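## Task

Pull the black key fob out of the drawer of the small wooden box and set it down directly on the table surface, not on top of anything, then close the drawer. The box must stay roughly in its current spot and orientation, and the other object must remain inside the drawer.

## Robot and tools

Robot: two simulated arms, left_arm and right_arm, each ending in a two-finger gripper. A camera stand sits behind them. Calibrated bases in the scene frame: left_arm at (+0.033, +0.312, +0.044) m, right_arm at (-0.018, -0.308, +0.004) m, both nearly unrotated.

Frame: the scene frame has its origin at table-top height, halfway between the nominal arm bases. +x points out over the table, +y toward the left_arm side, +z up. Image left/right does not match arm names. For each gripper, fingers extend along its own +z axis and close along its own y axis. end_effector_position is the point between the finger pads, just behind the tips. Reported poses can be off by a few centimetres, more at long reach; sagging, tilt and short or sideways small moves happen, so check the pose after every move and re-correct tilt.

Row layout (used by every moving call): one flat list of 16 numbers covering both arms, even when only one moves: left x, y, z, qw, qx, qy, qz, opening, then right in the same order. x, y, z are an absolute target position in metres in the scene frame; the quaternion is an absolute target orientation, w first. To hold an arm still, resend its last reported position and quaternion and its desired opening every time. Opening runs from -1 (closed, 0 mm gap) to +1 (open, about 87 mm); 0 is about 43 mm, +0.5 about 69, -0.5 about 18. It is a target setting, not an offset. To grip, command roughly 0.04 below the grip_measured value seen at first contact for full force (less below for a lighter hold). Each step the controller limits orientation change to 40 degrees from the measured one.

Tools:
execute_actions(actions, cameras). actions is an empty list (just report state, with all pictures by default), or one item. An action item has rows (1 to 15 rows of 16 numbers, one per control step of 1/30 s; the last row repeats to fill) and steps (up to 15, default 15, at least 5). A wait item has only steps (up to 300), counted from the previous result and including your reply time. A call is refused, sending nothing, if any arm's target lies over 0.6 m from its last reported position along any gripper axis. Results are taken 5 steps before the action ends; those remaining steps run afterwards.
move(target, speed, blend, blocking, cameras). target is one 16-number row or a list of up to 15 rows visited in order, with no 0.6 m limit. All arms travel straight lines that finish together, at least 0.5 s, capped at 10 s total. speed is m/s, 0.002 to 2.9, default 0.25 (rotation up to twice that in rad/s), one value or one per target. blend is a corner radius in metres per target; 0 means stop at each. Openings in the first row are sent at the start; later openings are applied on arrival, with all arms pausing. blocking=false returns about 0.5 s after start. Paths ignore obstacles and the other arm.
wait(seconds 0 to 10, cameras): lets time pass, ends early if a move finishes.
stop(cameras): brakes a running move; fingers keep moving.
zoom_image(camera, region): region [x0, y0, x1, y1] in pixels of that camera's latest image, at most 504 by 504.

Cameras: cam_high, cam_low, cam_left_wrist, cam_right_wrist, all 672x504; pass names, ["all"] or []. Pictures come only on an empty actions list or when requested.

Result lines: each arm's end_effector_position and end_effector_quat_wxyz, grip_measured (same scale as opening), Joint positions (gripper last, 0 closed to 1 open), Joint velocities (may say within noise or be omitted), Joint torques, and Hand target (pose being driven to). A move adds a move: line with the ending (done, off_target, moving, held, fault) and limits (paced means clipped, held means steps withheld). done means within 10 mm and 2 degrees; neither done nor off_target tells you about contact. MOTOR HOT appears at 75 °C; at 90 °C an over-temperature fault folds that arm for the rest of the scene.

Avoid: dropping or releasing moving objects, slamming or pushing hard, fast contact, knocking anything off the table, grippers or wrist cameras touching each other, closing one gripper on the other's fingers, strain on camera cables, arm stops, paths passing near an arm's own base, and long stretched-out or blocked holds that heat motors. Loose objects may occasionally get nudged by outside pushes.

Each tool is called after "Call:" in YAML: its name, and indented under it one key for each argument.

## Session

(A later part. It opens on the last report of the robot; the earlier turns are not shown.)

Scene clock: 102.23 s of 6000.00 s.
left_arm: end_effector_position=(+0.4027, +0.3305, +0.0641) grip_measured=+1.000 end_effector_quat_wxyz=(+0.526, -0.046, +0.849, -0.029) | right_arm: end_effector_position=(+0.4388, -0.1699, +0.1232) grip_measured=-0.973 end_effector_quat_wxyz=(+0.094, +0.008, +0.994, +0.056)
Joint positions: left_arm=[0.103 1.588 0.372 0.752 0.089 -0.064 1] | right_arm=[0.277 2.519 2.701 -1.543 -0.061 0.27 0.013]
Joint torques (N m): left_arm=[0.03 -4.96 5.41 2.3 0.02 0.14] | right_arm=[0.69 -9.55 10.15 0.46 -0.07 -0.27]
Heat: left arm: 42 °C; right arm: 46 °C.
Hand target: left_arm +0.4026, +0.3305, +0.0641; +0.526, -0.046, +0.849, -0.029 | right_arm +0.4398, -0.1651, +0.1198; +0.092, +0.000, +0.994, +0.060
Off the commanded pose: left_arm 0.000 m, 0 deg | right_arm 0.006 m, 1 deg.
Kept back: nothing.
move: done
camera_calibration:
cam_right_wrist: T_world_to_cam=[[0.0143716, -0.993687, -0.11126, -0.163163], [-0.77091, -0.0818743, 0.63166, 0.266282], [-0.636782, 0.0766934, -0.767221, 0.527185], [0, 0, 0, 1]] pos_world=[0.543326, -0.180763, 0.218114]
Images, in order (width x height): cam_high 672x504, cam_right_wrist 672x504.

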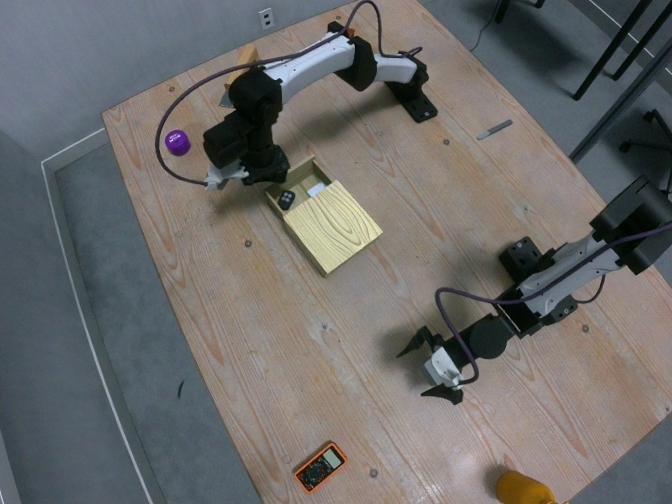

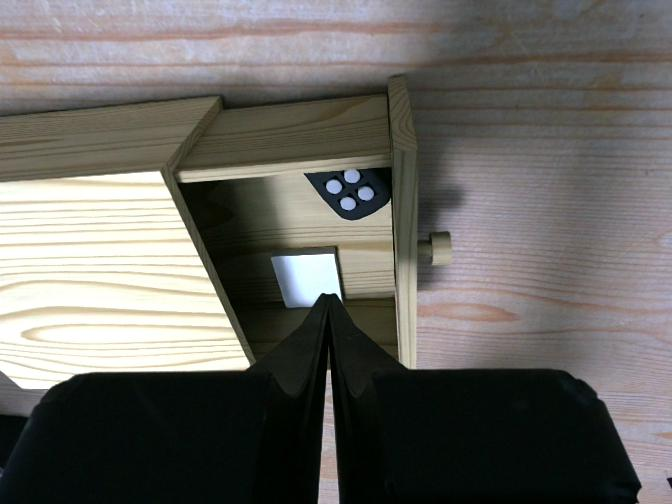

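Call:
move:
  target:
    - [0.4027,0.3305,0.0641,0.526,-0.046,0.849,-0.029,1,0.446,-0.166,0.075,0.09,0.0,0.995,0.01,-1]
    - [0.4027,0.3305,0.0641,0.526,-0.046,0.849,-0.029,1,0.450,-0.166,0.030,0.09,0.0,0.995,0.01,-1]
    - [0.4027,0.3305,0.0641,0.526,-0.046,0.849,-0.029,1,0.395,-0.110,0.030,0.09,0.0,0.995,0.01,-1]
  speed: [0.2,0.08,0.06]

Call:
move:
  target: [0.4027,0.3305,0.0641,0.526,-0.046,0.849,-0.029,1,0.440,-0.165,0.12,0.09,0.0,0.993,0.06,-1]
  cameras: ["cam_right_wrist","cam_high"]

Call:
zoom_image:
  camera: "cam_high"
  region: [250, 140, 350, 240]

Scene clock: 106.30 s of 6000.00 s.
left_arm: end_effector_position=(+0.4027, +0.3305, +0.0641) grip_measured=+1.000 end_effector_quat_wxyz=(+0.526, -0.046, +0.849, -0.029) | right_arm: end_effector_position=(+0.4126, -0.1380, +0.0334) grip_measured=-0.974 end_effector_quat_wxyz=(+0.105, +0.009, +0.994, -0.015)
Joint positions: left_arm=[0.103 1.588 0.372 0.752 0.089 -0.064 1] | right_arm=[0.411 2.341 2.021 -1.067 0.107 0.389 0.013]
Joint torques (N m): left_arm=[0.03 -4.97 5.39 2.31 0.02 0.14] | right_arm=[4.77 -11.62 4.57 0.57 -0.44 0.22]
Heat: left arm: 42 °C; right arm: 46 °C.
Hand target: left_arm +0.4026, +0.3305, +0.0641; +0.526, -0.046, +0.849, -0.029 | right_arm +0.3948, -0.1113, +0.0302; +0.088, +0.000, +0.996, +0.009
Off the commanded pose: left_arm 0.000 m, 0 deg | right_arm 0.033 m, 3 deg.
Kept back: nothing.
move: off_target (right_arm)

Scene clock: 108.00 s of 6000.00 s.
left_arm: end_effector_position=(+0.4027, +0.3305, +0.0641) grip_measured=+1.000 end_effector_quat_wxyz=(+0.526, -0.046, +0.849, -0.029) | right_arm: end_effector_position=(+0.4387, -0.1699, +0.1232) grip_measured=-0.974 end_effector_quat_wxyz=(+0.093, +0.008, +0.994, +0.056)
Joint positions: left_arm=[0.103 1.588 0.372 0.752 0.089 -0.064 1] | right_arm=[0.277 2.519 2.702 -1.544 -0.061 0.27 0.013]
Joint torques (N m): left_arm=[0.03 -4.98 5.44 2.3 0.02 0.14] | right_arm=[0.7 -9.57 10.15 0.51 -0.13 -0.25]
Heat: left arm: 42 °C; right arm: 46 °C.
Hand target: left_arm +0.4026, +0.3305, +0.0641; +0.526, -0.046, +0.849, -0.029 | right_arm +0.4397, -0.1650, +0.1199; +0.091, +0.000, +0.994, +0.060
Off the commanded pose: left_arm 0.000 m, 0 deg | right_arm 0.006 m, 1 deg.
Kept back: nothing.
move: done
camera_calibration:
cam_right_wrist: T_world_to_cam=[[0.0142779, -0.993704, -0.111124, -0.163155], [-0.770452, -0.0817714, 0.632232, 0.26591], [-0.637339, 0.0765886, -0.766768, 0.527231], [0, 0, 0, 1]] pos_world=[0.543225, -0.180764, 0.218017]
Images, in order (width x height): cam_high 672x504, cam_right_wrist 672x504.

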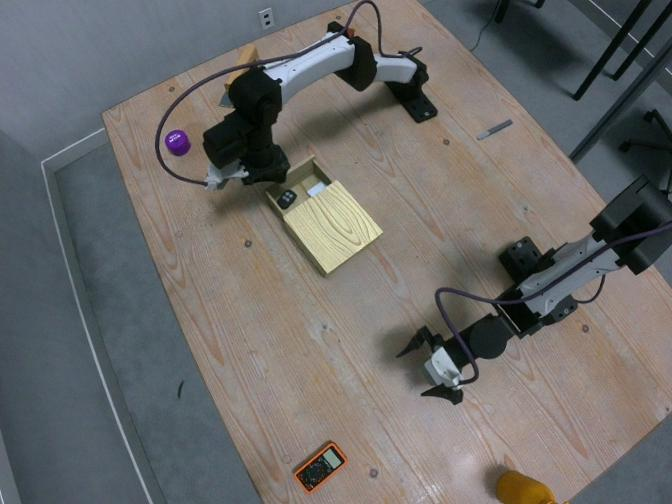

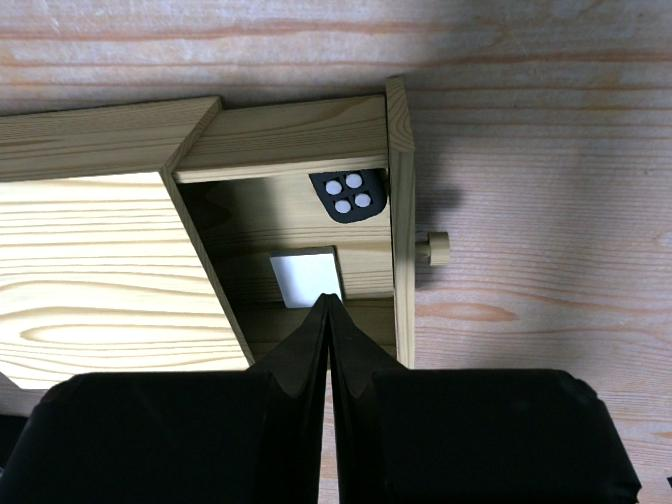

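Scaled by 5.040 from the camera's 672x504 image, which has a finer 960x720 frame.

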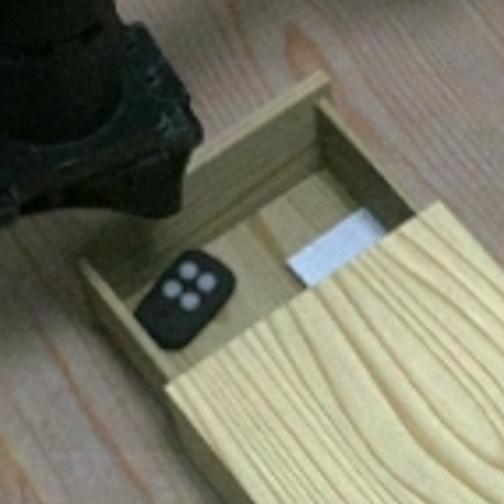

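Call:
move:
  target:
    - [0.4027,0.3305,0.0641,0.526,-0.046,0.849,-0.029,1,0.438,-0.172,0.075,0.09,0.0,0.995,0.01,-1]
    - [0.4027,0.3305,0.0641,0.526,-0.046,0.849,-0.029,1,0.443,-0.170,0.030,0.09,0.0,0.995,0.01,-1]
    - [0.4027,0.3305,0.0641,0.526,-0.046,0.849,-0.029,1,0.415,-0.105,0.028,0.09,0.0,0.995,0.01,-1]
  speed: [0.2,0.08,0.06]

Call:
move:
  target: [0.4027,0.3305,0.0641,0.526,-0.046,0.849,-0.029,1,0.440,-0.165,0.12,0.09,0.0,0.993,0.06,-1]
  cameras: ["cam_right_wrist","cam_high"]

Call:
zoom_image:
  camera: "cam_high"
  region: [250, 140, 350, 240]

Scene clock: 111.70 s of 6000.00 s.
left_arm: end_effector_position=(+0.4027, +0.3305, +0.0641) grip_measured=+1.000 end_effector_quat_wxyz=(+0.526, -0.046, +0.849, -0.029) | right_arm: end_effector_position=(+0.4158, -0.1316, +0.0407) grip_measured=-0.974 end_effector_quat_wxyz=(+0.089, -0.007, +0.996, -0.025)
Joint positions: left_arm=[0.103 1.588 0.372 0.752 0.089 -0.064 1] | right_arm=[0.425 2.418 2.186 -1.191 0.113 0.373 0.013]
Joint torques (N m): left_arm=[-0.01 -4.97 5.37 2.3 0.03 0.15] | right_arm=[2.7 -9.88 5.87 0.98 -0.52 0.3]
Heat: left arm: 42 °C; right arm: 47 °C.
Hand target: left_arm +0.4026, +0.3305, +0.0641; +0.526, -0.046, +0.849, -0.029 | right_arm +0.4138, -0.1058, +0.0290; +0.087, -0.001, +0.996, +0.009
Off the commanded pose: left_arm 0.000 m, 0 deg | right_arm 0.029 m, 4 deg.
Kept back: nothing.
move: off_target (right_arm)

Scene clock: 113.20 s of 6000.00 s.
left_arm: end_effector_position=(+0.4027, +0.3305, +0.0641) grip_measured=+1.000 end_effector_quat_wxyz=(+0.526, -0.046, +0.849, -0.029) | right_arm: end_effector_position=(+0.4392, -0.1698, +0.1250) grip_measured=-0.974 end_effector_quat_wxyz=(+0.096, +0.008, +0.994, +0.057)
Joint positions: left_arm=[0.103 1.588 0.372 0.752 0.089 -0.064 1] | right_arm=[0.277 2.515 2.701 -1.541 -0.061 0.27 0.013]
Joint torques (N m): left_arm=[0.08 -5.01 5.41 2.3 0.03 0.13] | right_arm=[0.84 -9.31 10.24 0.52 -0.14 -0.26]
Heat: left arm: 42 °C; right arm: 47 °C.
Hand target: left_arm +0.4026, +0.3305, +0.0641; +0.526, -0.046, +0.849, -0.029 | right_arm +0.4398, -0.1650, +0.1199; +0.092, +0.000, +0.994, +0.060
Off the commanded pose: left_arm 0.000 m, 0 deg | right_arm 0.007 m, 1 deg.
Kept back: nothing.
move: done
camera_calibration:
cam_right_wrist: T_world_to_cam=[[0.0149413, -0.993544, -0.112461, -0.162923], [-0.774186, -0.0826741, 0.627535, 0.267239], [-0.632781, 0.0776894, -0.770423, 0.527529], [0, 0, 0, 1]] pos_world=[0.543137, -0.180761, 0.220396]
Images, in order (width x height): cam_high 672x504, cam_right_wrist 672x504.

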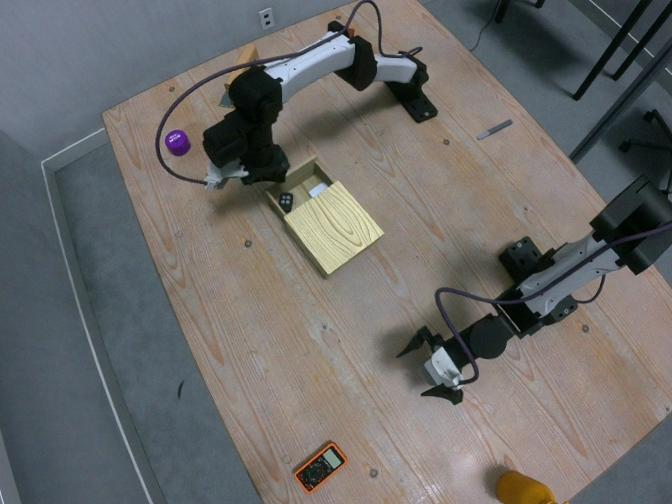

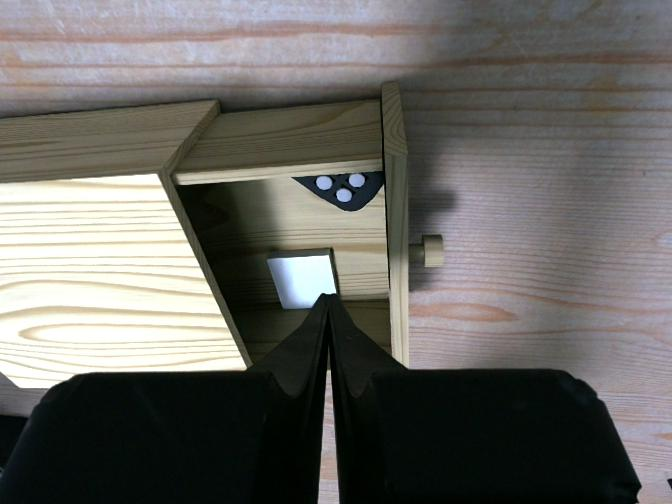

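Scaled by 5.040 from the camera's 672x504 image, which has a finer 960x720 frame.

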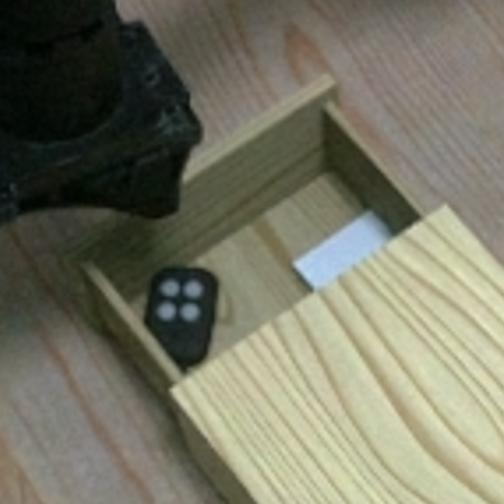

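Call:
move:
  target:
    - [0.4027,0.3305,0.0641,0.526,-0.046,0.849,-0.029,1,0.446,-0.163,0.075,0.09,0.0,0.995,0.01,-1]
    - [0.4027,0.3305,0.0641,0.526,-0.046,0.849,-0.029,1,0.453,-0.158,0.030,0.09,0.0,0.995,0.01,-1]
    - [0.4027,0.3305,0.0641,0.526,-0.046,0.849,-0.029,1,0.385,-0.150,0.030,0.09,0.0,0.995,0.01,-1]
  speed: [0.2,0.08,0.06]

Call:
move:
  target: [0.4027,0.3305,0.0641,0.526,-0.046,0.849,-0.029,1,0.440,-0.165,0.12,0.09,0.0,0.993,0.06,-1]
  cameras: ["cam_right_wrist","cam_high"]

Call:
zoom_image:
  camera: "cam_high"
  region: [250, 140, 350, 240]

Scene clock: 116.97 s of 6000.00 s.
left_arm: end_effector_position=(+0.4027, +0.3305, +0.0641) grip_measured=+1.000 end_effector_quat_wxyz=(+0.526, -0.046, +0.849, -0.029) | right_arm: end_effector_position=(+0.3963, -0.1538, +0.0317) grip_measured=-0.974 end_effector_quat_wxyz=(+0.101, +0.000, +0.995, +0.010)
Joint positions: left_arm=[0.103 1.588 0.372 0.752 0.089 -0.064 1] | right_arm=[0.373 2.235 1.833 -0.971 0.049 0.338 0.013]
Joint torques (N m): left_arm=[0.03 -5.01 5.44 2.3 0.03 0.14] | right_arm=[1.43 -11.33 4.66 0.46 0 -0.04]
Heat: left arm: 42 °C; right arm: 47 °C.
Hand target: left_arm +0.4026, +0.3305, +0.0641; +0.526, -0.046, +0.849, -0.029 | right_arm +0.3852, -0.1502, +0.0301; +0.090, +0.000, +0.996, +0.010
Off the commanded pose: left_arm 0.000 m, 0 deg | right_arm 0.012 m, 1 deg.
Kept back: nothing.
move: off_target (right_arm)

Scene clock: 118.60 s of 6000.00 s.
left_arm: end_effector_position=(+0.4027, +0.3305, +0.0641) grip_measured=+1.000 end_effector_quat_wxyz=(+0.526, -0.046, +0.849, -0.029) | right_arm: end_effector_position=(+0.4385, -0.1688, +0.1234) grip_measured=-0.974 end_effector_quat_wxyz=(+0.094, +0.007, +0.994, +0.056)
Joint positions: left_arm=[0.103 1.588 0.372 0.752 0.089 -0.064 1] | right_arm=[0.279 2.519 2.702 -1.544 -0.061 0.27 0.013]
Joint torques (N m): left_arm=[0.03 -4.97 5.45 2.31 0.03 0.15] | right_arm=[0.53 -9.5 10.39 0.48 -0.11 -0.24]
Heat: left arm: 42 °C; right arm: 47 °C.
Hand target: left_arm +0.4026, +0.3305, +0.0641; +0.526, -0.046, +0.849, -0.029 | right_arm +0.4398, -0.1651, +0.1198; +0.091, +0.000, +0.994, +0.060
Off the commanded pose: left_arm 0.000 m, 0 deg | right_arm 0.005 m, 1 deg.
Kept back: nothing.
move: done
camera_calibration:
cam_right_wrist: T_world_to_cam=[[0.0165596, -0.993654, -0.111256, -0.163035], [-0.770714, -0.0835707, 0.631678, 0.265535], [-0.636967, 0.0752858, -0.767206, 0.526827], [0, 0, 0, 1]] pos_world=[0.542923, -0.179472, 0.218314]
Images, in order (width x height): cam_high 672x504, cam_right_wrist 672x504.

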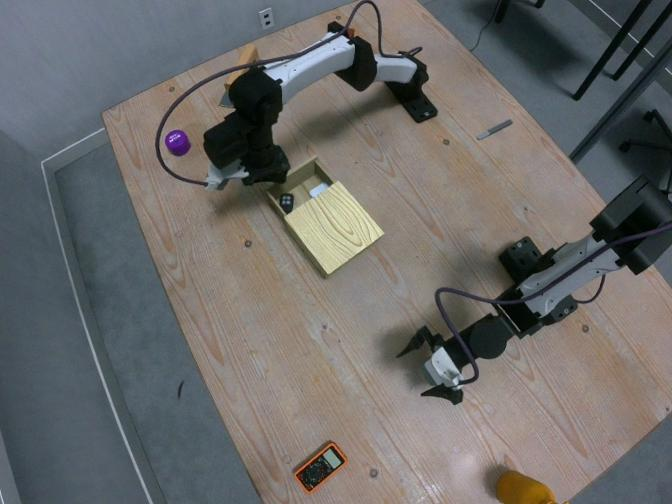

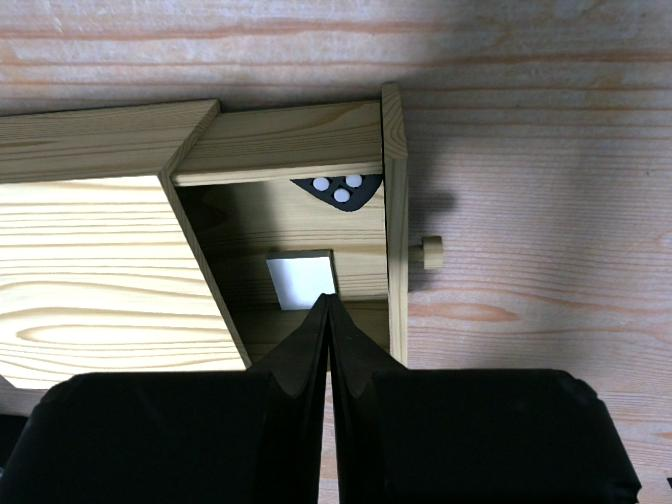

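Scaled by 5.040 from the camera's 672x504 image, which has a finer 960x720 frame.

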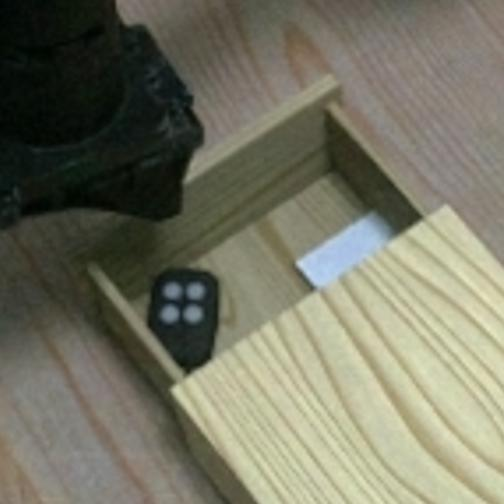

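Call:
move:
  target:
    - [0.4027,0.3305,0.0641,0.526,-0.046,0.849,-0.029,1,0.446,-0.163,0.075,0.09,0.0,0.995,0.01,-1]
    - [0.4027,0.3305,0.0641,0.526,-0.046,0.849,-0.029,1,0.458,-0.158,0.012,0.09,0.0,0.995,0.01,-1]
    - [0.4027,0.3305,0.0641,0.526,-0.046,0.849,-0.029,1,0.385,-0.155,0.008,0.09,0.0,0.995,0.01,-1]
  speed: [0.2,0.08,0.05]

Call:
move:
  target: [0.4027,0.3305,0.0641,0.526,-0.046,0.849,-0.029,1,0.440,-0.165,0.12,0.09,0.0,0.993,0.06,-1]
  cameras: ["cam_right_wrist","cam_high"]

Call:
zoom_image:
  camera: "cam_high"
  region: [250, 140, 350, 240]

Scene clock: 123.13 s of 6000.00 s.
left_arm: end_effector_position=(+0.4027, +0.3305, +0.0641) grip_measured=+1.000 end_effector_quat_wxyz=(+0.526, -0.046, +0.849, -0.029) | right_arm: end_effector_position=(+0.4097, -0.1525, +0.0310) grip_measured=-0.974 end_effector_quat_wxyz=(+0.137, +0.001, +0.990, +0.021)
Joint positions: left_arm=[0.103 1.588 0.372 0.752 0.089 -0.064 1] | right_arm=[0.368 2.21 1.784 -0.87 0.052 0.332 0.013]
Joint torques (N m): left_arm=[0.03 -5 5.38 2.31 0.02 0.15] | right_arm=[0.94 -8.49 3.1 0.32 -0.03 -0.02]
Heat: left arm: 42 °C; right arm: 47 °C.
Hand target: left_arm +0.4026, +0.3305, +0.0641; +0.526, -0.046, +0.849, -0.029 | right_arm +0.3853, -0.1553, +0.0094; +0.090, +0.000, +0.996, +0.010
Off the commanded pose: left_arm 0.000 m, 0 deg | right_arm 0.034 m, 6 deg.
Kept back: nothing.
move: off_target (right_arm)

Scene clock: 124.83 s of 6000.00 s.
left_arm: end_effector_position=(+0.4027, +0.3305, +0.0641) grip_measured=+1.000 end_effector_quat_wxyz=(+0.526, -0.046, +0.849, -0.029) | right_arm: end_effector_position=(+0.4381, -0.1674, +0.1232) grip_measured=-0.974 end_effector_quat_wxyz=(+0.093, +0.006, +0.994, +0.057)
Joint positions: left_arm=[0.103 1.588 0.372 0.752 0.089 -0.064 1] | right_arm=[0.282 2.519 2.702 -1.543 -0.061 0.27 0.013]
Joint torques (N m): left_arm=[0.05 -5 5.41 2.3 0.02 0.15] | right_arm=[0.21 -9.61 9.96 0.5 -0.12 -0.28]
Heat: left arm: 42 °C; right arm: 46 °C.
Hand target: left_arm +0.4026, +0.3305, +0.0641; +0.526, -0.046, +0.849, -0.029 | right_arm +0.4398, -0.1651, +0.1199; +0.092, +0.000, +0.994, +0.060
Off the commanded pose: left_arm 0.000 m, 0 deg | right_arm 0.004 m, 1 deg.
Kept back: nothing.
move: done
camera_calibration:
cam_right_wrist: T_world_to_cam=[[0.019664, -0.9936, -0.111231, -0.163055], [-0.770466, -0.0859609, 0.631659, 0.265012], [-0.637178, 0.0732791, -0.767226, 0.526114], [0, 0, 0, 1]] pos_world=[0.542618, -0.177784, 0.218114]
Images, in order (width x height): cam_high 672x504, cam_right_wrist 672x504.

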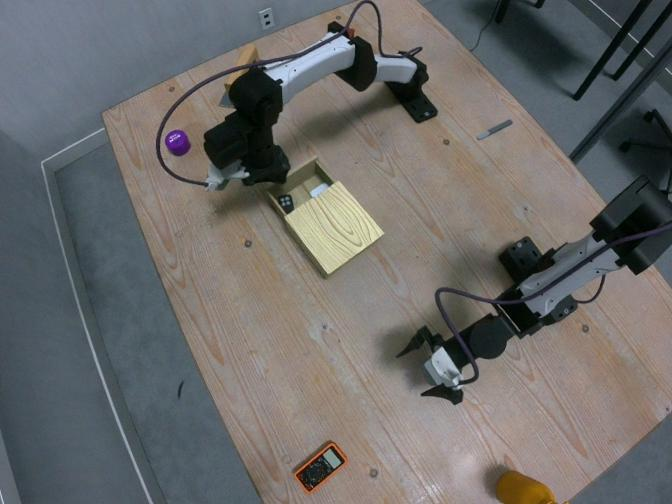

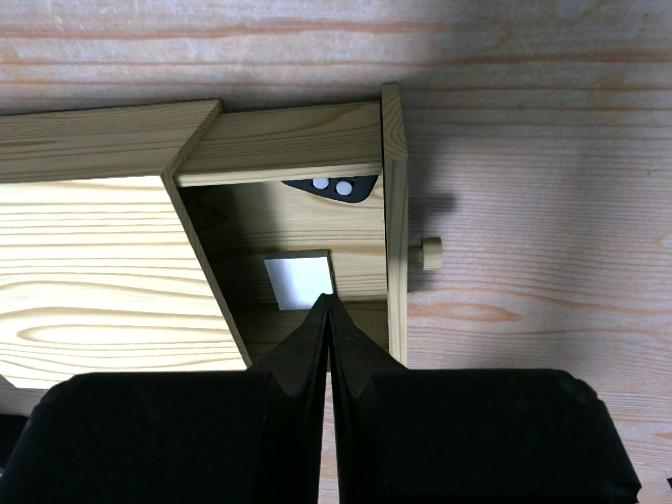

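Scaled by 5.040 from the camera's 672x504 image, which has a finer 960x720 frame.

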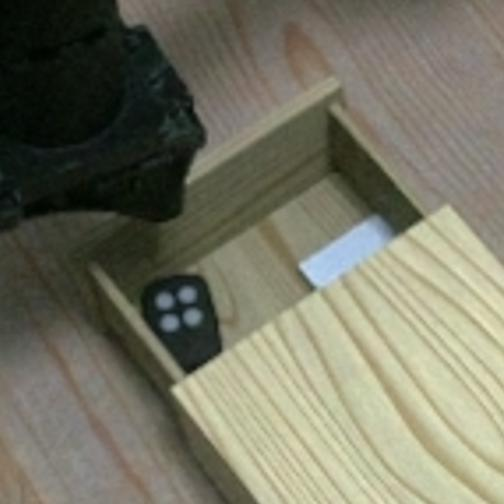

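Call:
move:
  target:
    - [0.4027,0.3305,0.0641,0.526,-0.046,0.849,-0.029,1,0.430,-0.175,0.16,0.045,0.764,0.641,0.054,0.05]
  speed: 0.5
  cameras: ["cam_right_wrist","cam_high","cam_low"]

Scene clock: 128.63 s of 6000.00 s.
left_arm: end_effector_position=(+0.4027, +0.3305, +0.0641) grip_measured=+1.000 end_effector_quat_wxyz=(+0.526, -0.046, +0.849, -0.029) | right_arm: end_effector_position=(+0.4290, -0.1752, +0.1371) grip_measured=+0.050 end_effector_quat_wxyz=(+0.023, +0.763, +0.645, +0.030)
Joint positions: left_arm=[0.103 1.588 0.372 0.752 0.089 -0.064 1] | right_arm=[0.239 2.258 2.274 -1.513 0.013 1.946 0.525]
Joint torques (N m): left_arm=[0.05 -5.03 5.46 2.29 0.02 0.13] | right_arm=[0.85 -14.32 6.24 0.32 0.21 -0.02]
Heat: left arm: 42 °C; right arm: 47 °C.
Hand target: left_arm +0.4026, +0.3305, +0.0641; +0.526, -0.046, +0.849, -0.029 | right_arm +0.4296, -0.1751, +0.1597; +0.044, +0.764, +0.641, +0.054
Off the commanded pose: left_arm 0.000 m, 0 deg | right_arm 0.023 m, 4 deg.
Kept back: nothing.
move: off_target (right_arm)
camera_calibration:
cam_right_wrist: T_world_to_cam=[[-0.986466, 0.145312, -0.0759572, 0.457368], [0.0329884, 0.629662, 0.776168, 0.00941569], [0.160614, 0.763158, -0.625934, 0.290837], [0, 0, 0, 1]] pos_world=[0.404154, -0.294345, 0.209477]
Images, in order (width x height): cam_high 672x504, cam_low 672x504, cam_right_wrist 672x504.

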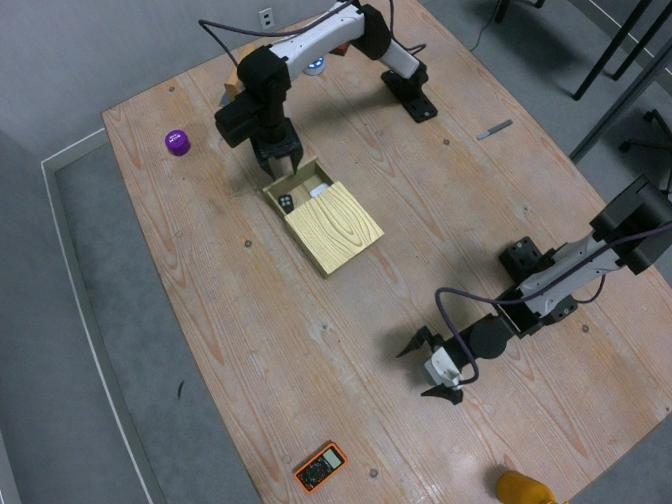

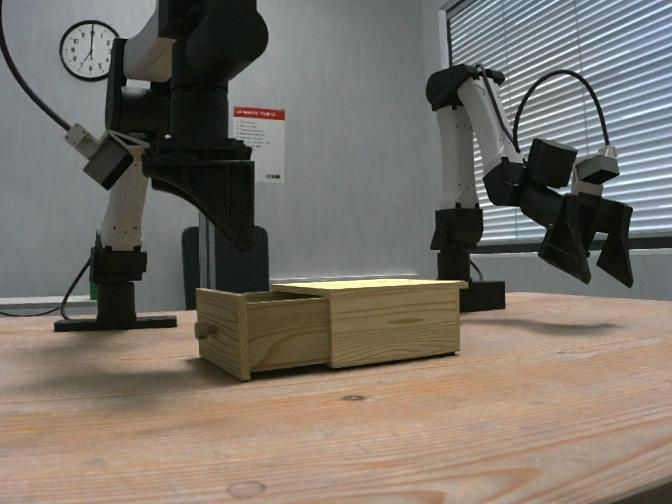

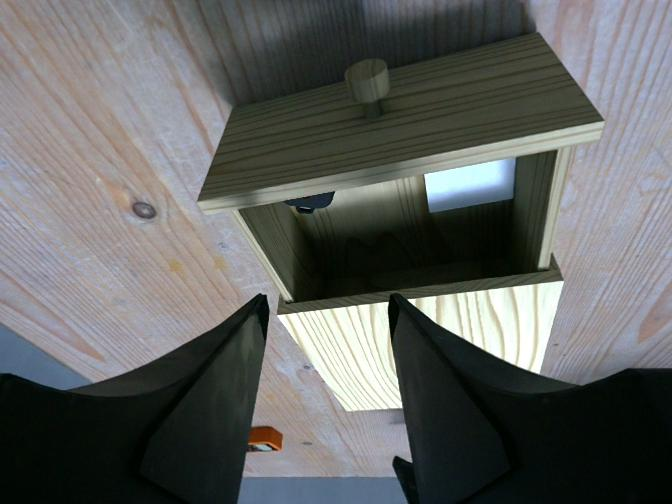

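Call:
move:
  target:
    - [0.4027,0.3305,0.0641,0.526,-0.046,0.849,-0.029,1,0.448,-0.172,0.075,0.03,0.765,0.642,0.036,-1]
    - [0.4027,0.3305,0.0641,0.526,-0.046,0.849,-0.029,1,0.458,-0.170,0.012,0.03,0.765,0.642,0.036,-1]
    - [0.4027,0.3305,0.0641,0.526,-0.046,0.849,-0.029,1,0.385,-0.170,0.008,0.03,0.765,0.642,0.036,-1]
  speed: [0.2,0.08,0.05]

Call:
move:
  target: [0.4027,0.3305,0.0641,0.526,-0.046,0.849,-0.029,1,0.430,-0.180,0.15,0.045,0.764,0.641,0.054,-0.1]
  cameras: ["cam_right_wrist","cam_high"]

Call:
zoom_image:
  camera: "cam_high"
  region: [250, 140, 350, 240]

Scene clock: 133.23 s of 6000.00 s.
left_arm: end_effector_position=(+0.4027, +0.3305, +0.0641) grip_measured=+1.000 end_effector_quat_wxyz=(+0.526, -0.046, +0.849, -0.029) | right_arm: end_effector_position=(+0.4209, -0.1427, +0.0500) grip_measured=-0.973 end_effector_quat_wxyz=(+0.038, +0.750, +0.647, +0.130)
Joint positions: left_arm=[0.103 1.588 0.372 0.752 0.089 -0.064 1] | right_arm=[0.291 2.051 1.543 -0.794 -0.044 1.985 0.013]
Joint torques (N m): left_arm=[0.05 -5.01 5.38 2.29 0.03 0.16] | right_arm=[-0.94 -6.68 1.74 -0.32 0.65 -0.12]
Heat: left arm: 43 °C; right arm: 47 °C.
Hand target: left_arm +0.4026, +0.3305, +0.0641; +0.526, -0.046, +0.849, -0.029 | right_arm +0.3851, -0.1685, +0.0122; +0.030, +0.763, +0.644, +0.037
Off the commanded pose: left_arm 0.000 m, 0 deg | right_arm 0.062 m, 11 deg.
Kept back: nothing.
move: off_target (right_arm)

Scene clock: 134.63 s of 6000.00 s.
left_arm: end_effector_position=(+0.4027, +0.3305, +0.0641) grip_measured=+1.000 end_effector_quat_wxyz=(+0.526, -0.046, +0.849, -0.029) | right_arm: end_effector_position=(+0.4261, -0.1756, +0.1504) grip_measured=-0.100 end_effector_quat_wxyz=(+0.039, +0.765, +0.640, +0.059)
Joint positions: left_arm=[0.103 1.588 0.372 0.752 0.089 -0.064 1] | right_arm=[0.24 2.159 2.154 -1.425 0.013 1.956 0.45]
Joint torques (N m): left_arm=[-0.01 -5 5.39 2.3 0.02 0.14] | right_arm=[-0.55 -8.09 10.21 0.25 0.2 -0.23]
Heat: left arm: 43 °C; right arm: 46 °C.
Hand target: left_arm +0.4026, +0.3305, +0.0641; +0.526, -0.046, +0.849, -0.029 | right_arm +0.4299, -0.1800, +0.1500; +0.045, +0.764, +0.641, +0.055
Off the commanded pose: left_arm 0.000 m, 0 deg | right_arm 0.006 m, 1 deg.
Kept back: nothing.
move: done
camera_calibration:
cam_right_wrist: T_world_to_cam=[[-0.97813, 0.156234, -0.137304, 0.463175], [-0.0117422, 0.617603, 0.786402, 0.0148898], [0.207662, 0.770816, -0.602262, 0.277611], [0, 0, 0, 1]] pos_world=[0.395571, -0.295547, 0.219081]
Images, in order (width x height): cam_high 672x504, cam_right_wrist 672x504.

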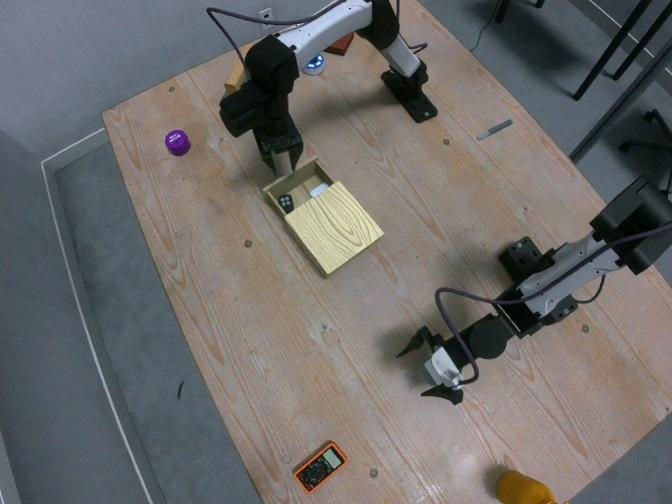

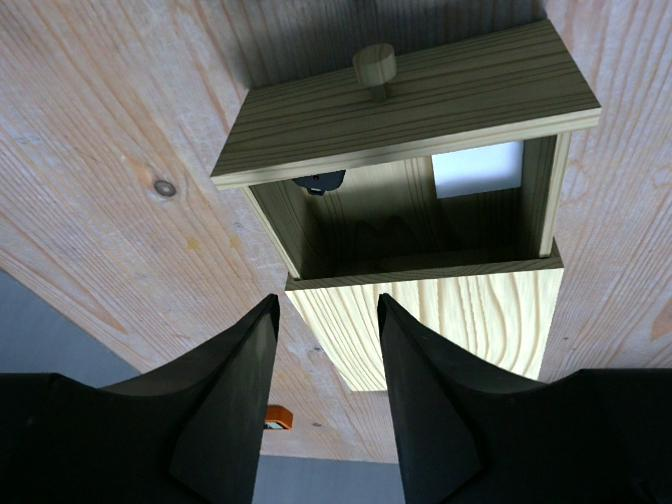

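Scaled by 5.040 from the camera's 672x504 image, which has a finer 960x720 frame.

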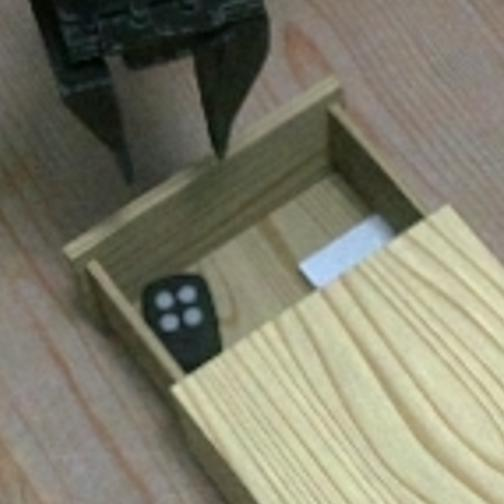

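Call:
move:
  target:
    - [0.4027,0.3305,0.0641,0.526,-0.046,0.849,-0.029,1,0.42,-0.20,0.19,0.07,0.02,0.99,0.07,-0.05]
    - [0.4027,0.3305,0.0641,0.526,-0.046,0.849,-0.029,1,0.446,-0.185,0.125,0.081,-0.617,0.776,0.102,-0.05]
  speed: [0.8,0.5]
  blend: [0.03,0]
  cameras: ["cam_right_wrist","cam_high","cam_low"]

Call:
zoom_image:
  camera: "cam_right_wrist"
  region: [150, 100, 560, 400]

Scene clock: 138.50 s of 6000.00 s.
left_arm: end_effector_position=(+0.4027, +0.3305, +0.0641) grip_measured=+1.000 end_effector_quat_wxyz=(+0.526, -0.046, +0.849, -0.029) | right_arm: end_effector_position=(+0.4485, -0.1899, +0.1370) grip_measured=-0.050 end_effector_quat_wxyz=(+0.134, -0.608, +0.779, +0.071)
Joint positions: left_arm=[0.103 1.588 0.372 0.752 0.089 -0.064 1] | right_arm=[0.264 2.456 2.645 -1.571 -0.239 -1.068 0.475]
Joint torques (N m): left_arm=[0.06 -4.98 5.42 2.31 0.03 0.15] | right_arm=[0.83 -9.2 6.27 0.43 -0.34 -0.22]
Heat: left arm: 43 °C; right arm: 46 °C.
Hand target: left_arm +0.4026, +0.3305, +0.0641; +0.526, -0.046, +0.849, -0.029 | right_arm +0.4453, -0.1852, +0.1249; +0.120, -0.615, +0.775, +0.083
Off the commanded pose: left_arm 0.000 m, 0 deg | right_arm 0.013 m, 7 deg.
joint sent to its limit (right arm) — joint 4 (wrist pitch), lower limit.
Kept back: nothing.
move: off_target (right_arm)
camera_calibration:
cam_right_wrist: T_world_to_cam=[[0.971329, -0.230707, 0.057397, -0.489151], [-0.22387, -0.806354, 0.547426, -0.108008], [-0.0800124, -0.54458, -0.834884, 0.187038], [0, 0, 0, 1]] pos_world=[0.465913, -0.0980863, 0.243357]
Images, in order (width x height): cam_high 672x504, cam_low 672x504, cam_right_wrist 672x504.

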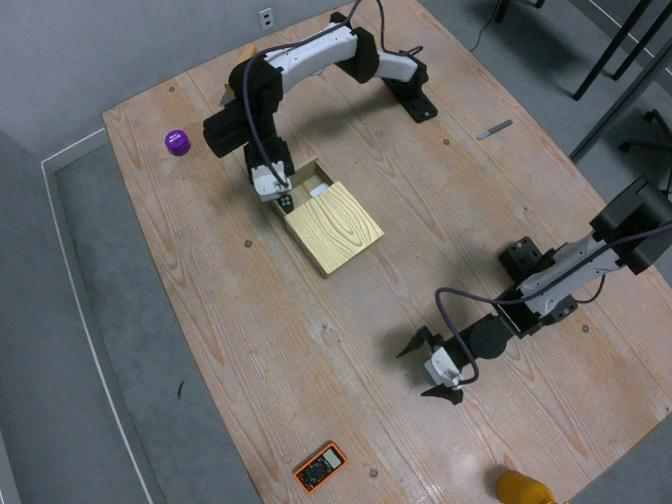

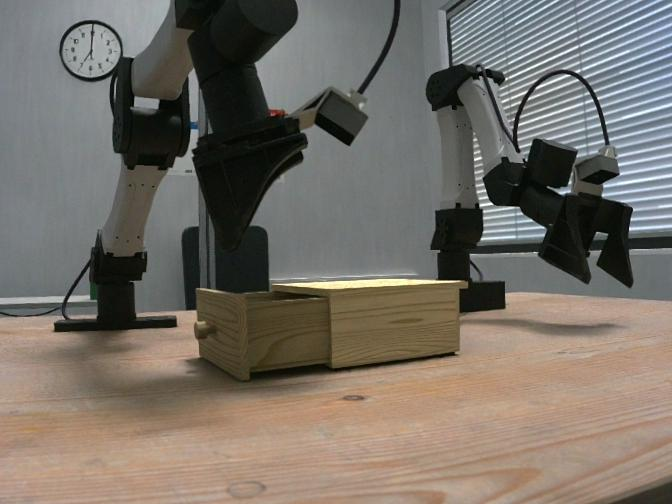

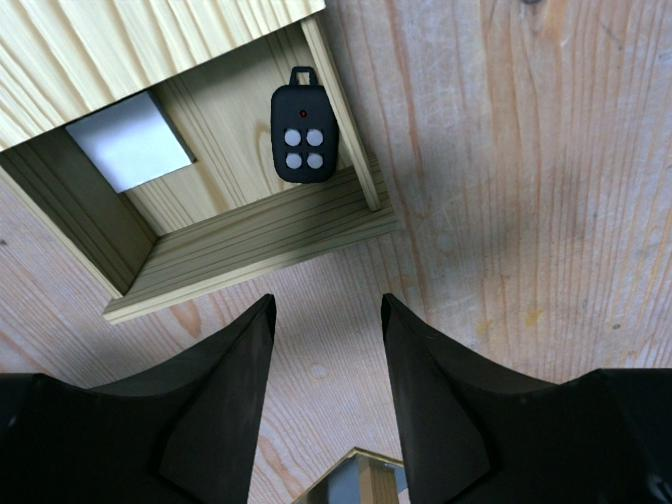

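Scaled by 1.229 from the camera's 672x504 image, which has a finer 960x720 frame.

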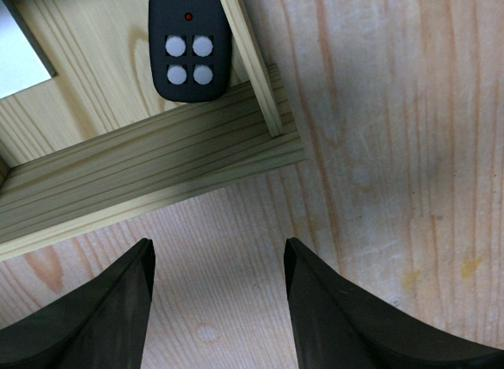

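Call:
move:
  target:
    - [0.4027,0.3305,0.0641,0.526,-0.046,0.849,-0.029,1,0.439,-0.177,0.095,0.12,-0.611,0.777,0.083,-0.05]
    - [0.4027,0.3305,0.0641,0.526,-0.046,0.849,-0.029,1,0.444,-0.167,0.060,0.12,-0.611,0.777,0.083,-0.05]
  speed: [0.15,0.07]
  cameras: ["cam_right_wrist","cam_low"]

Call:
zoom_image:
  camera: "cam_right_wrist"
  region: [150, 100, 560, 400]

Scene clock: 140.73 s of 6000.00 s.
left_arm: end_effector_position=(+0.4027, +0.3305, +0.0641) grip_measured=+1.000 end_effector_quat_wxyz=(+0.526, -0.046, +0.849, -0.029) | right_arm: end_effector_position=(+0.4419, -0.1887, +0.0912) grip_measured=-0.050 end_effector_quat_wxyz=(+0.117, -0.603, +0.787, +0.053)
Joint positions: left_arm=[0.103 1.588 0.372 0.752 0.089 -0.064 1] | right_arm=[0.288 2.331 2.232 -1.294 -0.187 -1.033 0.475]
Joint torques (N m): left_arm=[0.09 -4.97 5.39 2.31 0.02 0.15] | right_arm=[2.14 -7.15 3.26 1.16 -0.74 -0.18]
Heat: left arm: 43 °C; right arm: 46 °C.
Hand target: left_arm +0.4026, +0.3305, +0.0641; +0.526, -0.046, +0.849, -0.029 | right_arm +0.4415, -0.1681, +0.0612; +0.117, -0.611, +0.778, +0.084
Off the commanded pose: left_arm 0.000 m, 0 deg | right_arm 0.038 m, 4 deg.
Kept back: nothing.
move: off_target (right_arm)
camera_calibration:
cam_right_wrist: T_world_to_cam=[[0.967066, -0.246839, 0.0620855, -0.48135], [-0.23538, -0.774485, 0.58717, -0.075962], [-0.0968524, -0.582446, -0.807079, 0.146751], [0, 0, 0, 1]] pos_world=[0.46183, -0.0921727, 0.192928]
Images, in order (width x height): cam_low 672x504, cam_right_wrist 672x504.

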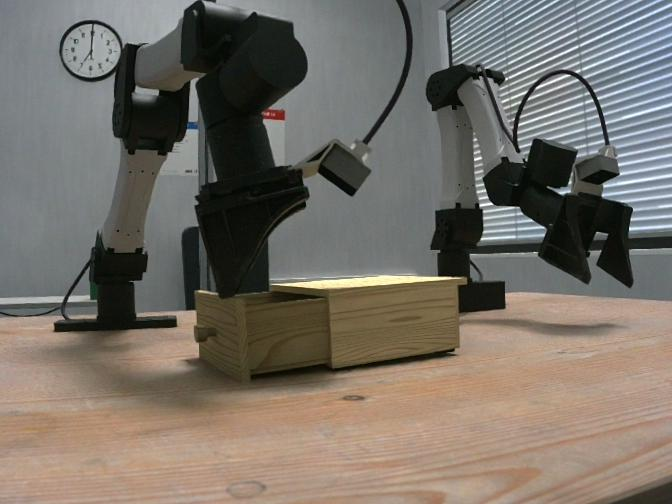

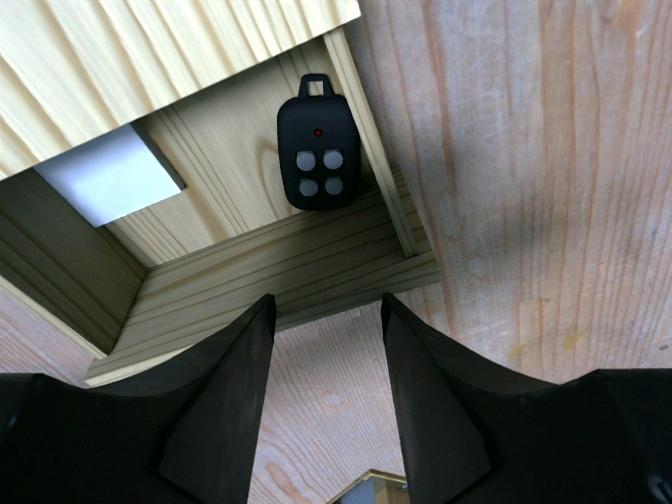

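Scaled by 1.229 from the camera's 672x504 image, which has a finer 960x720 frame.

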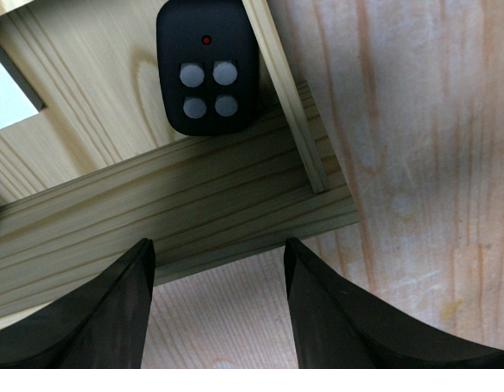

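Call:
move:
  target:
    - [0.4027,0.3305,0.0641,0.526,-0.046,0.849,-0.029,1,0.42,-0.20,0.21,0.12,0.02,0.99,0.07,-0.05]
    - [0.4027,0.3305,0.0641,0.526,-0.046,0.849,-0.029,1,0.44,-0.15,0.22,0.181,0.421,0.884,-0.086,-0.05]
    - [0.4027,0.3305,0.0641,0.526,-0.046,0.849,-0.029,1,0.455,-0.125,0.16,0.177,0.7505,0.597,-0.222,-0.05]
  speed: [0.8,0.5,0.4]
  blend: [0.03,0.03,0]
  cameras: ["cam_right_wrist","cam_high","cam_low"]

Call:
zoom_image:
  camera: "cam_right_wrist"
  region: [150, 50, 560, 400]

Scene clock: 145.80 s of 6000.00 s.
left_arm: end_effector_position=(+0.4027, +0.3305, +0.0641) grip_measured=+1.000 end_effector_quat_wxyz=(+0.526, -0.046, +0.849, -0.029) | right_arm: end_effector_position=(+0.4548, -0.1247, +0.1702) grip_measured=-0.050 end_effector_quat_wxyz=(+0.258, +0.717, +0.647, +0.020)
Joint positions: left_arm=[0.103 1.588 0.372 0.752 0.089 -0.064 1] | right_arm=[0.499 2.366 2.557 -1.57 0.49 2.093 0.475]
Joint torques (N m): left_arm=[0.03 -5.01 5.44 2.29 0.02 0.15] | right_arm=[-0.05 -8.95 6.76 0.34 0.29 -0.04]
Heat: left arm: 43 °C; right arm: 46 °C.
Hand target: left_arm +0.4026, +0.3305, +0.0641; +0.526, -0.046, +0.849, -0.029 | right_arm +0.4545, -0.1254, +0.1596; +0.252, +0.720, +0.646, +0.009
Off the commanded pose: left_arm 0.000 m, 0 deg | right_arm 0.010 m, 30 deg.
joint sent to its limit (right arm) — joint 4 (wrist pitch), lower limit; joint 6 (wrist roll), upper limit.
Kept back: nothing.
move: off_target (right_arm)
camera_calibration:
cam_right_wrist: T_world_to_cam=[[-0.920448, 0.00888382, -0.390764, 0.484533], [-0.189784, 0.863826, 0.466677, 0.134276], [0.341698, 0.503713, -0.793421, 0.182604], [0, 0, 0, 1]] pos_world=[0.409076, -0.212275, 0.271556]
Images, in order (width x height): cam_high 672x504, cam_low 672x504, cam_right_wrist 672x504.

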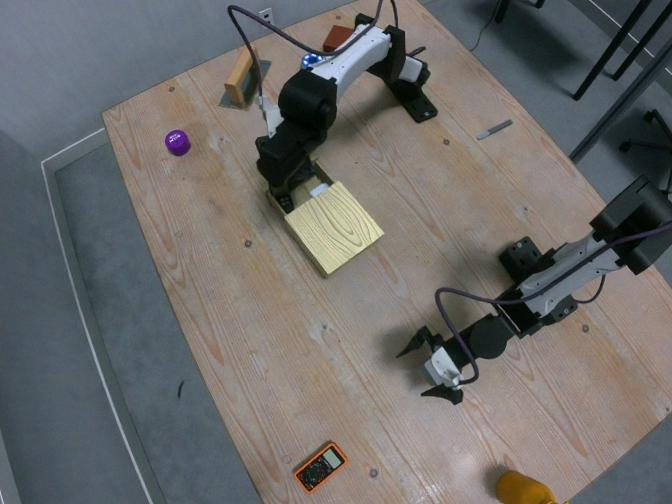

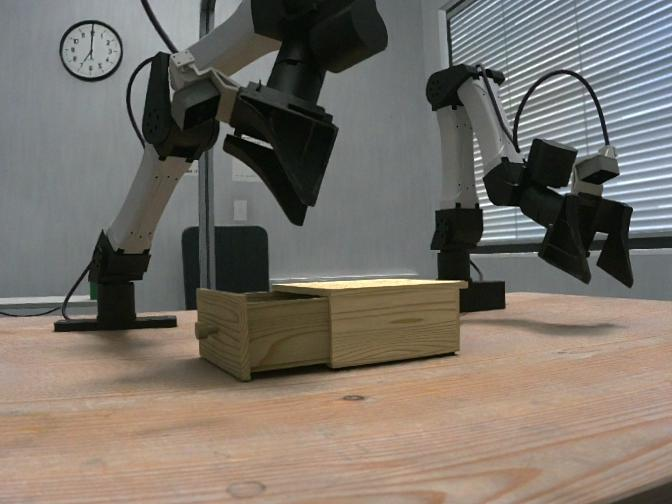

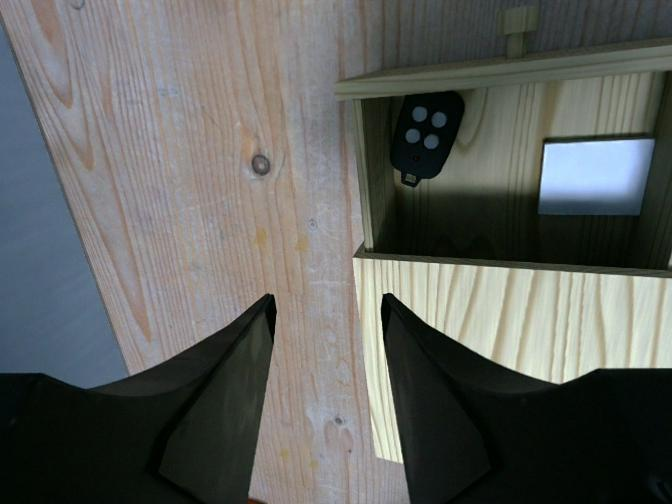

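Scaled by 1.229 from the camera's 672x504 image, which has a finer 960x720 frame.

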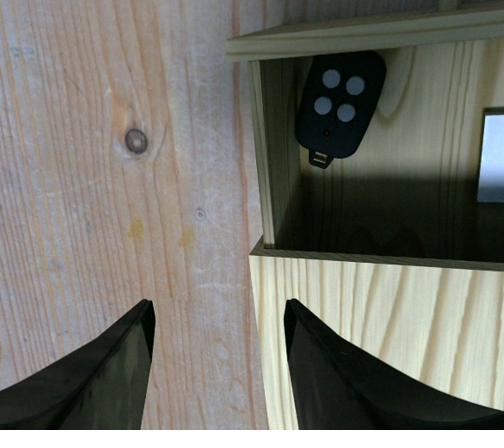

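Call:
move:
  target:
    - [0.38,0.25,0.20,0.526,-0.046,0.849,-0.029,1,0.38,-0.28,0.22,0.25,0.1,0.96,0.0,-0.05]
    - [0.43,0.05,0.24,0.27,0.39,0.86,-0.13,0.0,0.32,-0.36,0.16,0.574,0.066,0.812,-0.078,-0.05]
    - [0.455,-0.09,0.18,0.1826,0.7346,0.6166,-0.2175,0.0,0.32,-0.36,0.16,0.574,0.066,0.812,-0.078,-0.05]
  speed: [0.5,0.5,0.4]
  blend: [0.03,0.03,0]
  cameras: ["cam_left_wrist","cam_high","cam_low"]

Call:
zoom_image:
  camera: "cam_left_wrist"
  region: [150, 50, 560, 400]

Scene clock: 152.10 s of 6000.00 s.
left_arm: end_effector_position=(+0.4547, -0.0845, +0.1808) grip_measured=+0.000 end_effector_quat_wxyz=(+0.283, +0.706, +0.619, -0.196) | right_arm: end_effector_position=(+0.3186, -0.3581, +0.1595) grip_measured=-0.050 end_effector_quat_wxyz=(+0.568, +0.068, +0.816, -0.077)
Joint positions: left_arm=[-0.661 2.615 2.845 -1.262 0.478 0.903 0.5] | right_arm=[-0.053 0.99 0.535 0.102 0.127 -0.006 0.475]
Joint torques (N m): left_arm=[-0.13 -12.18 8.31 1.58 0.46 0.22] | right_arm=[-0.83 -1.92 7.87 2.02 -0.06 -0.26]
Heat: left arm: 42 °C; right arm: 45 °C.
Hand target: left_arm +0.4544, -0.0895, +0.1796; +0.288, +0.710, +0.610, -0.203 | right_arm +0.3200, -0.3599, +0.1600; +0.574, +0.066, +0.812, -0.078
Off the commanded pose: left_arm 0.006 m, 12 deg | right_arm 0.002 m, 1 deg.
elbow stopped short (left arm): the move would have taken joint 3 (elbow) straighter than the controller allows.
Kept back: nothing.
move: off_target (left_arm); blend cut to 0 m at target 2
camera_calibration:
cam_left_wrist: T_world_to_cam=[[-0.983371, 0.0680199, -0.168387, 0.481336], [0.041491, 0.986834, 0.156325, 0.0610329], [0.176804, 0.146739, -0.973246, 0.252554], [0, 0, 0, 1]] pos_world=[0.426147, -0.130029, 0.317308]
Images, in order (width x height): cam_high 672x504, cam_low 672x504, cam_left_wrist 672x504.

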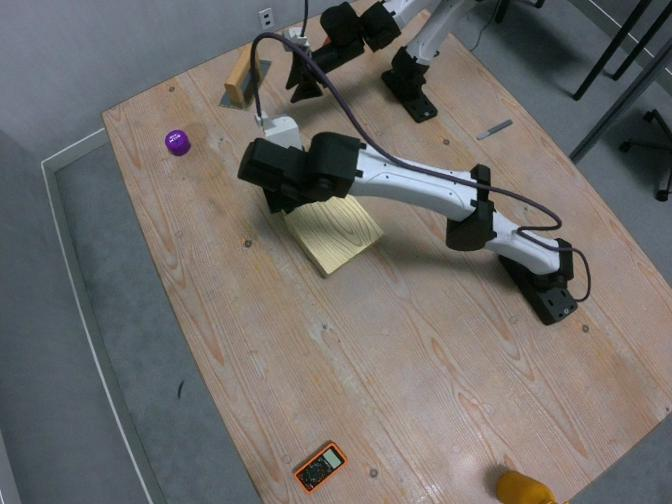

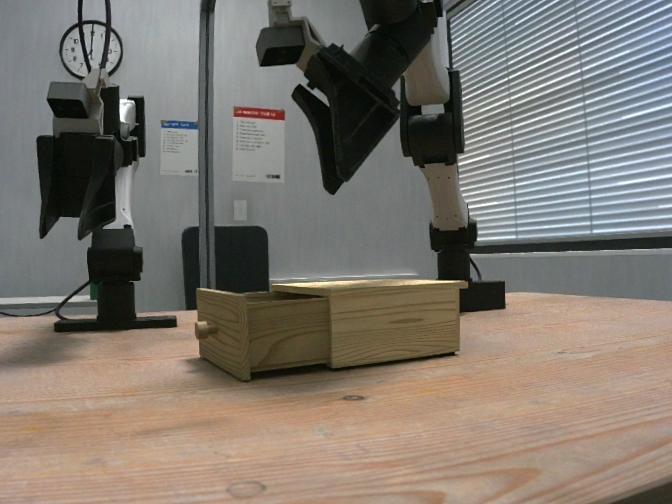

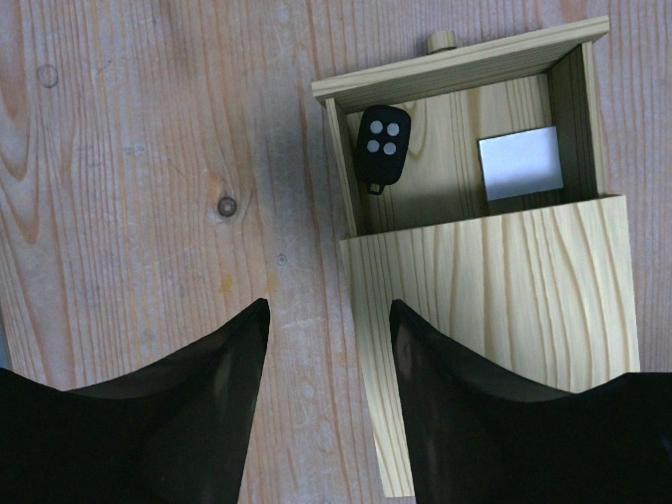

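Scaled by 1.229 from the camera's 672x504 image, which has a finer 960x720 frame.

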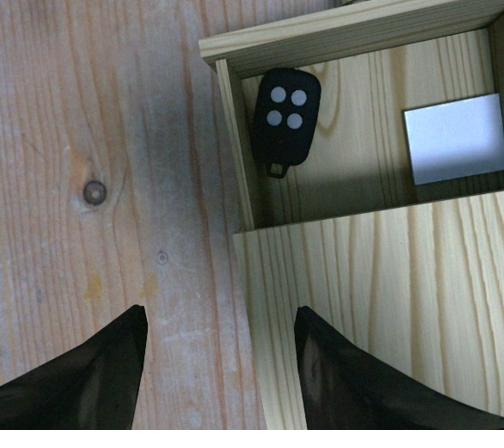

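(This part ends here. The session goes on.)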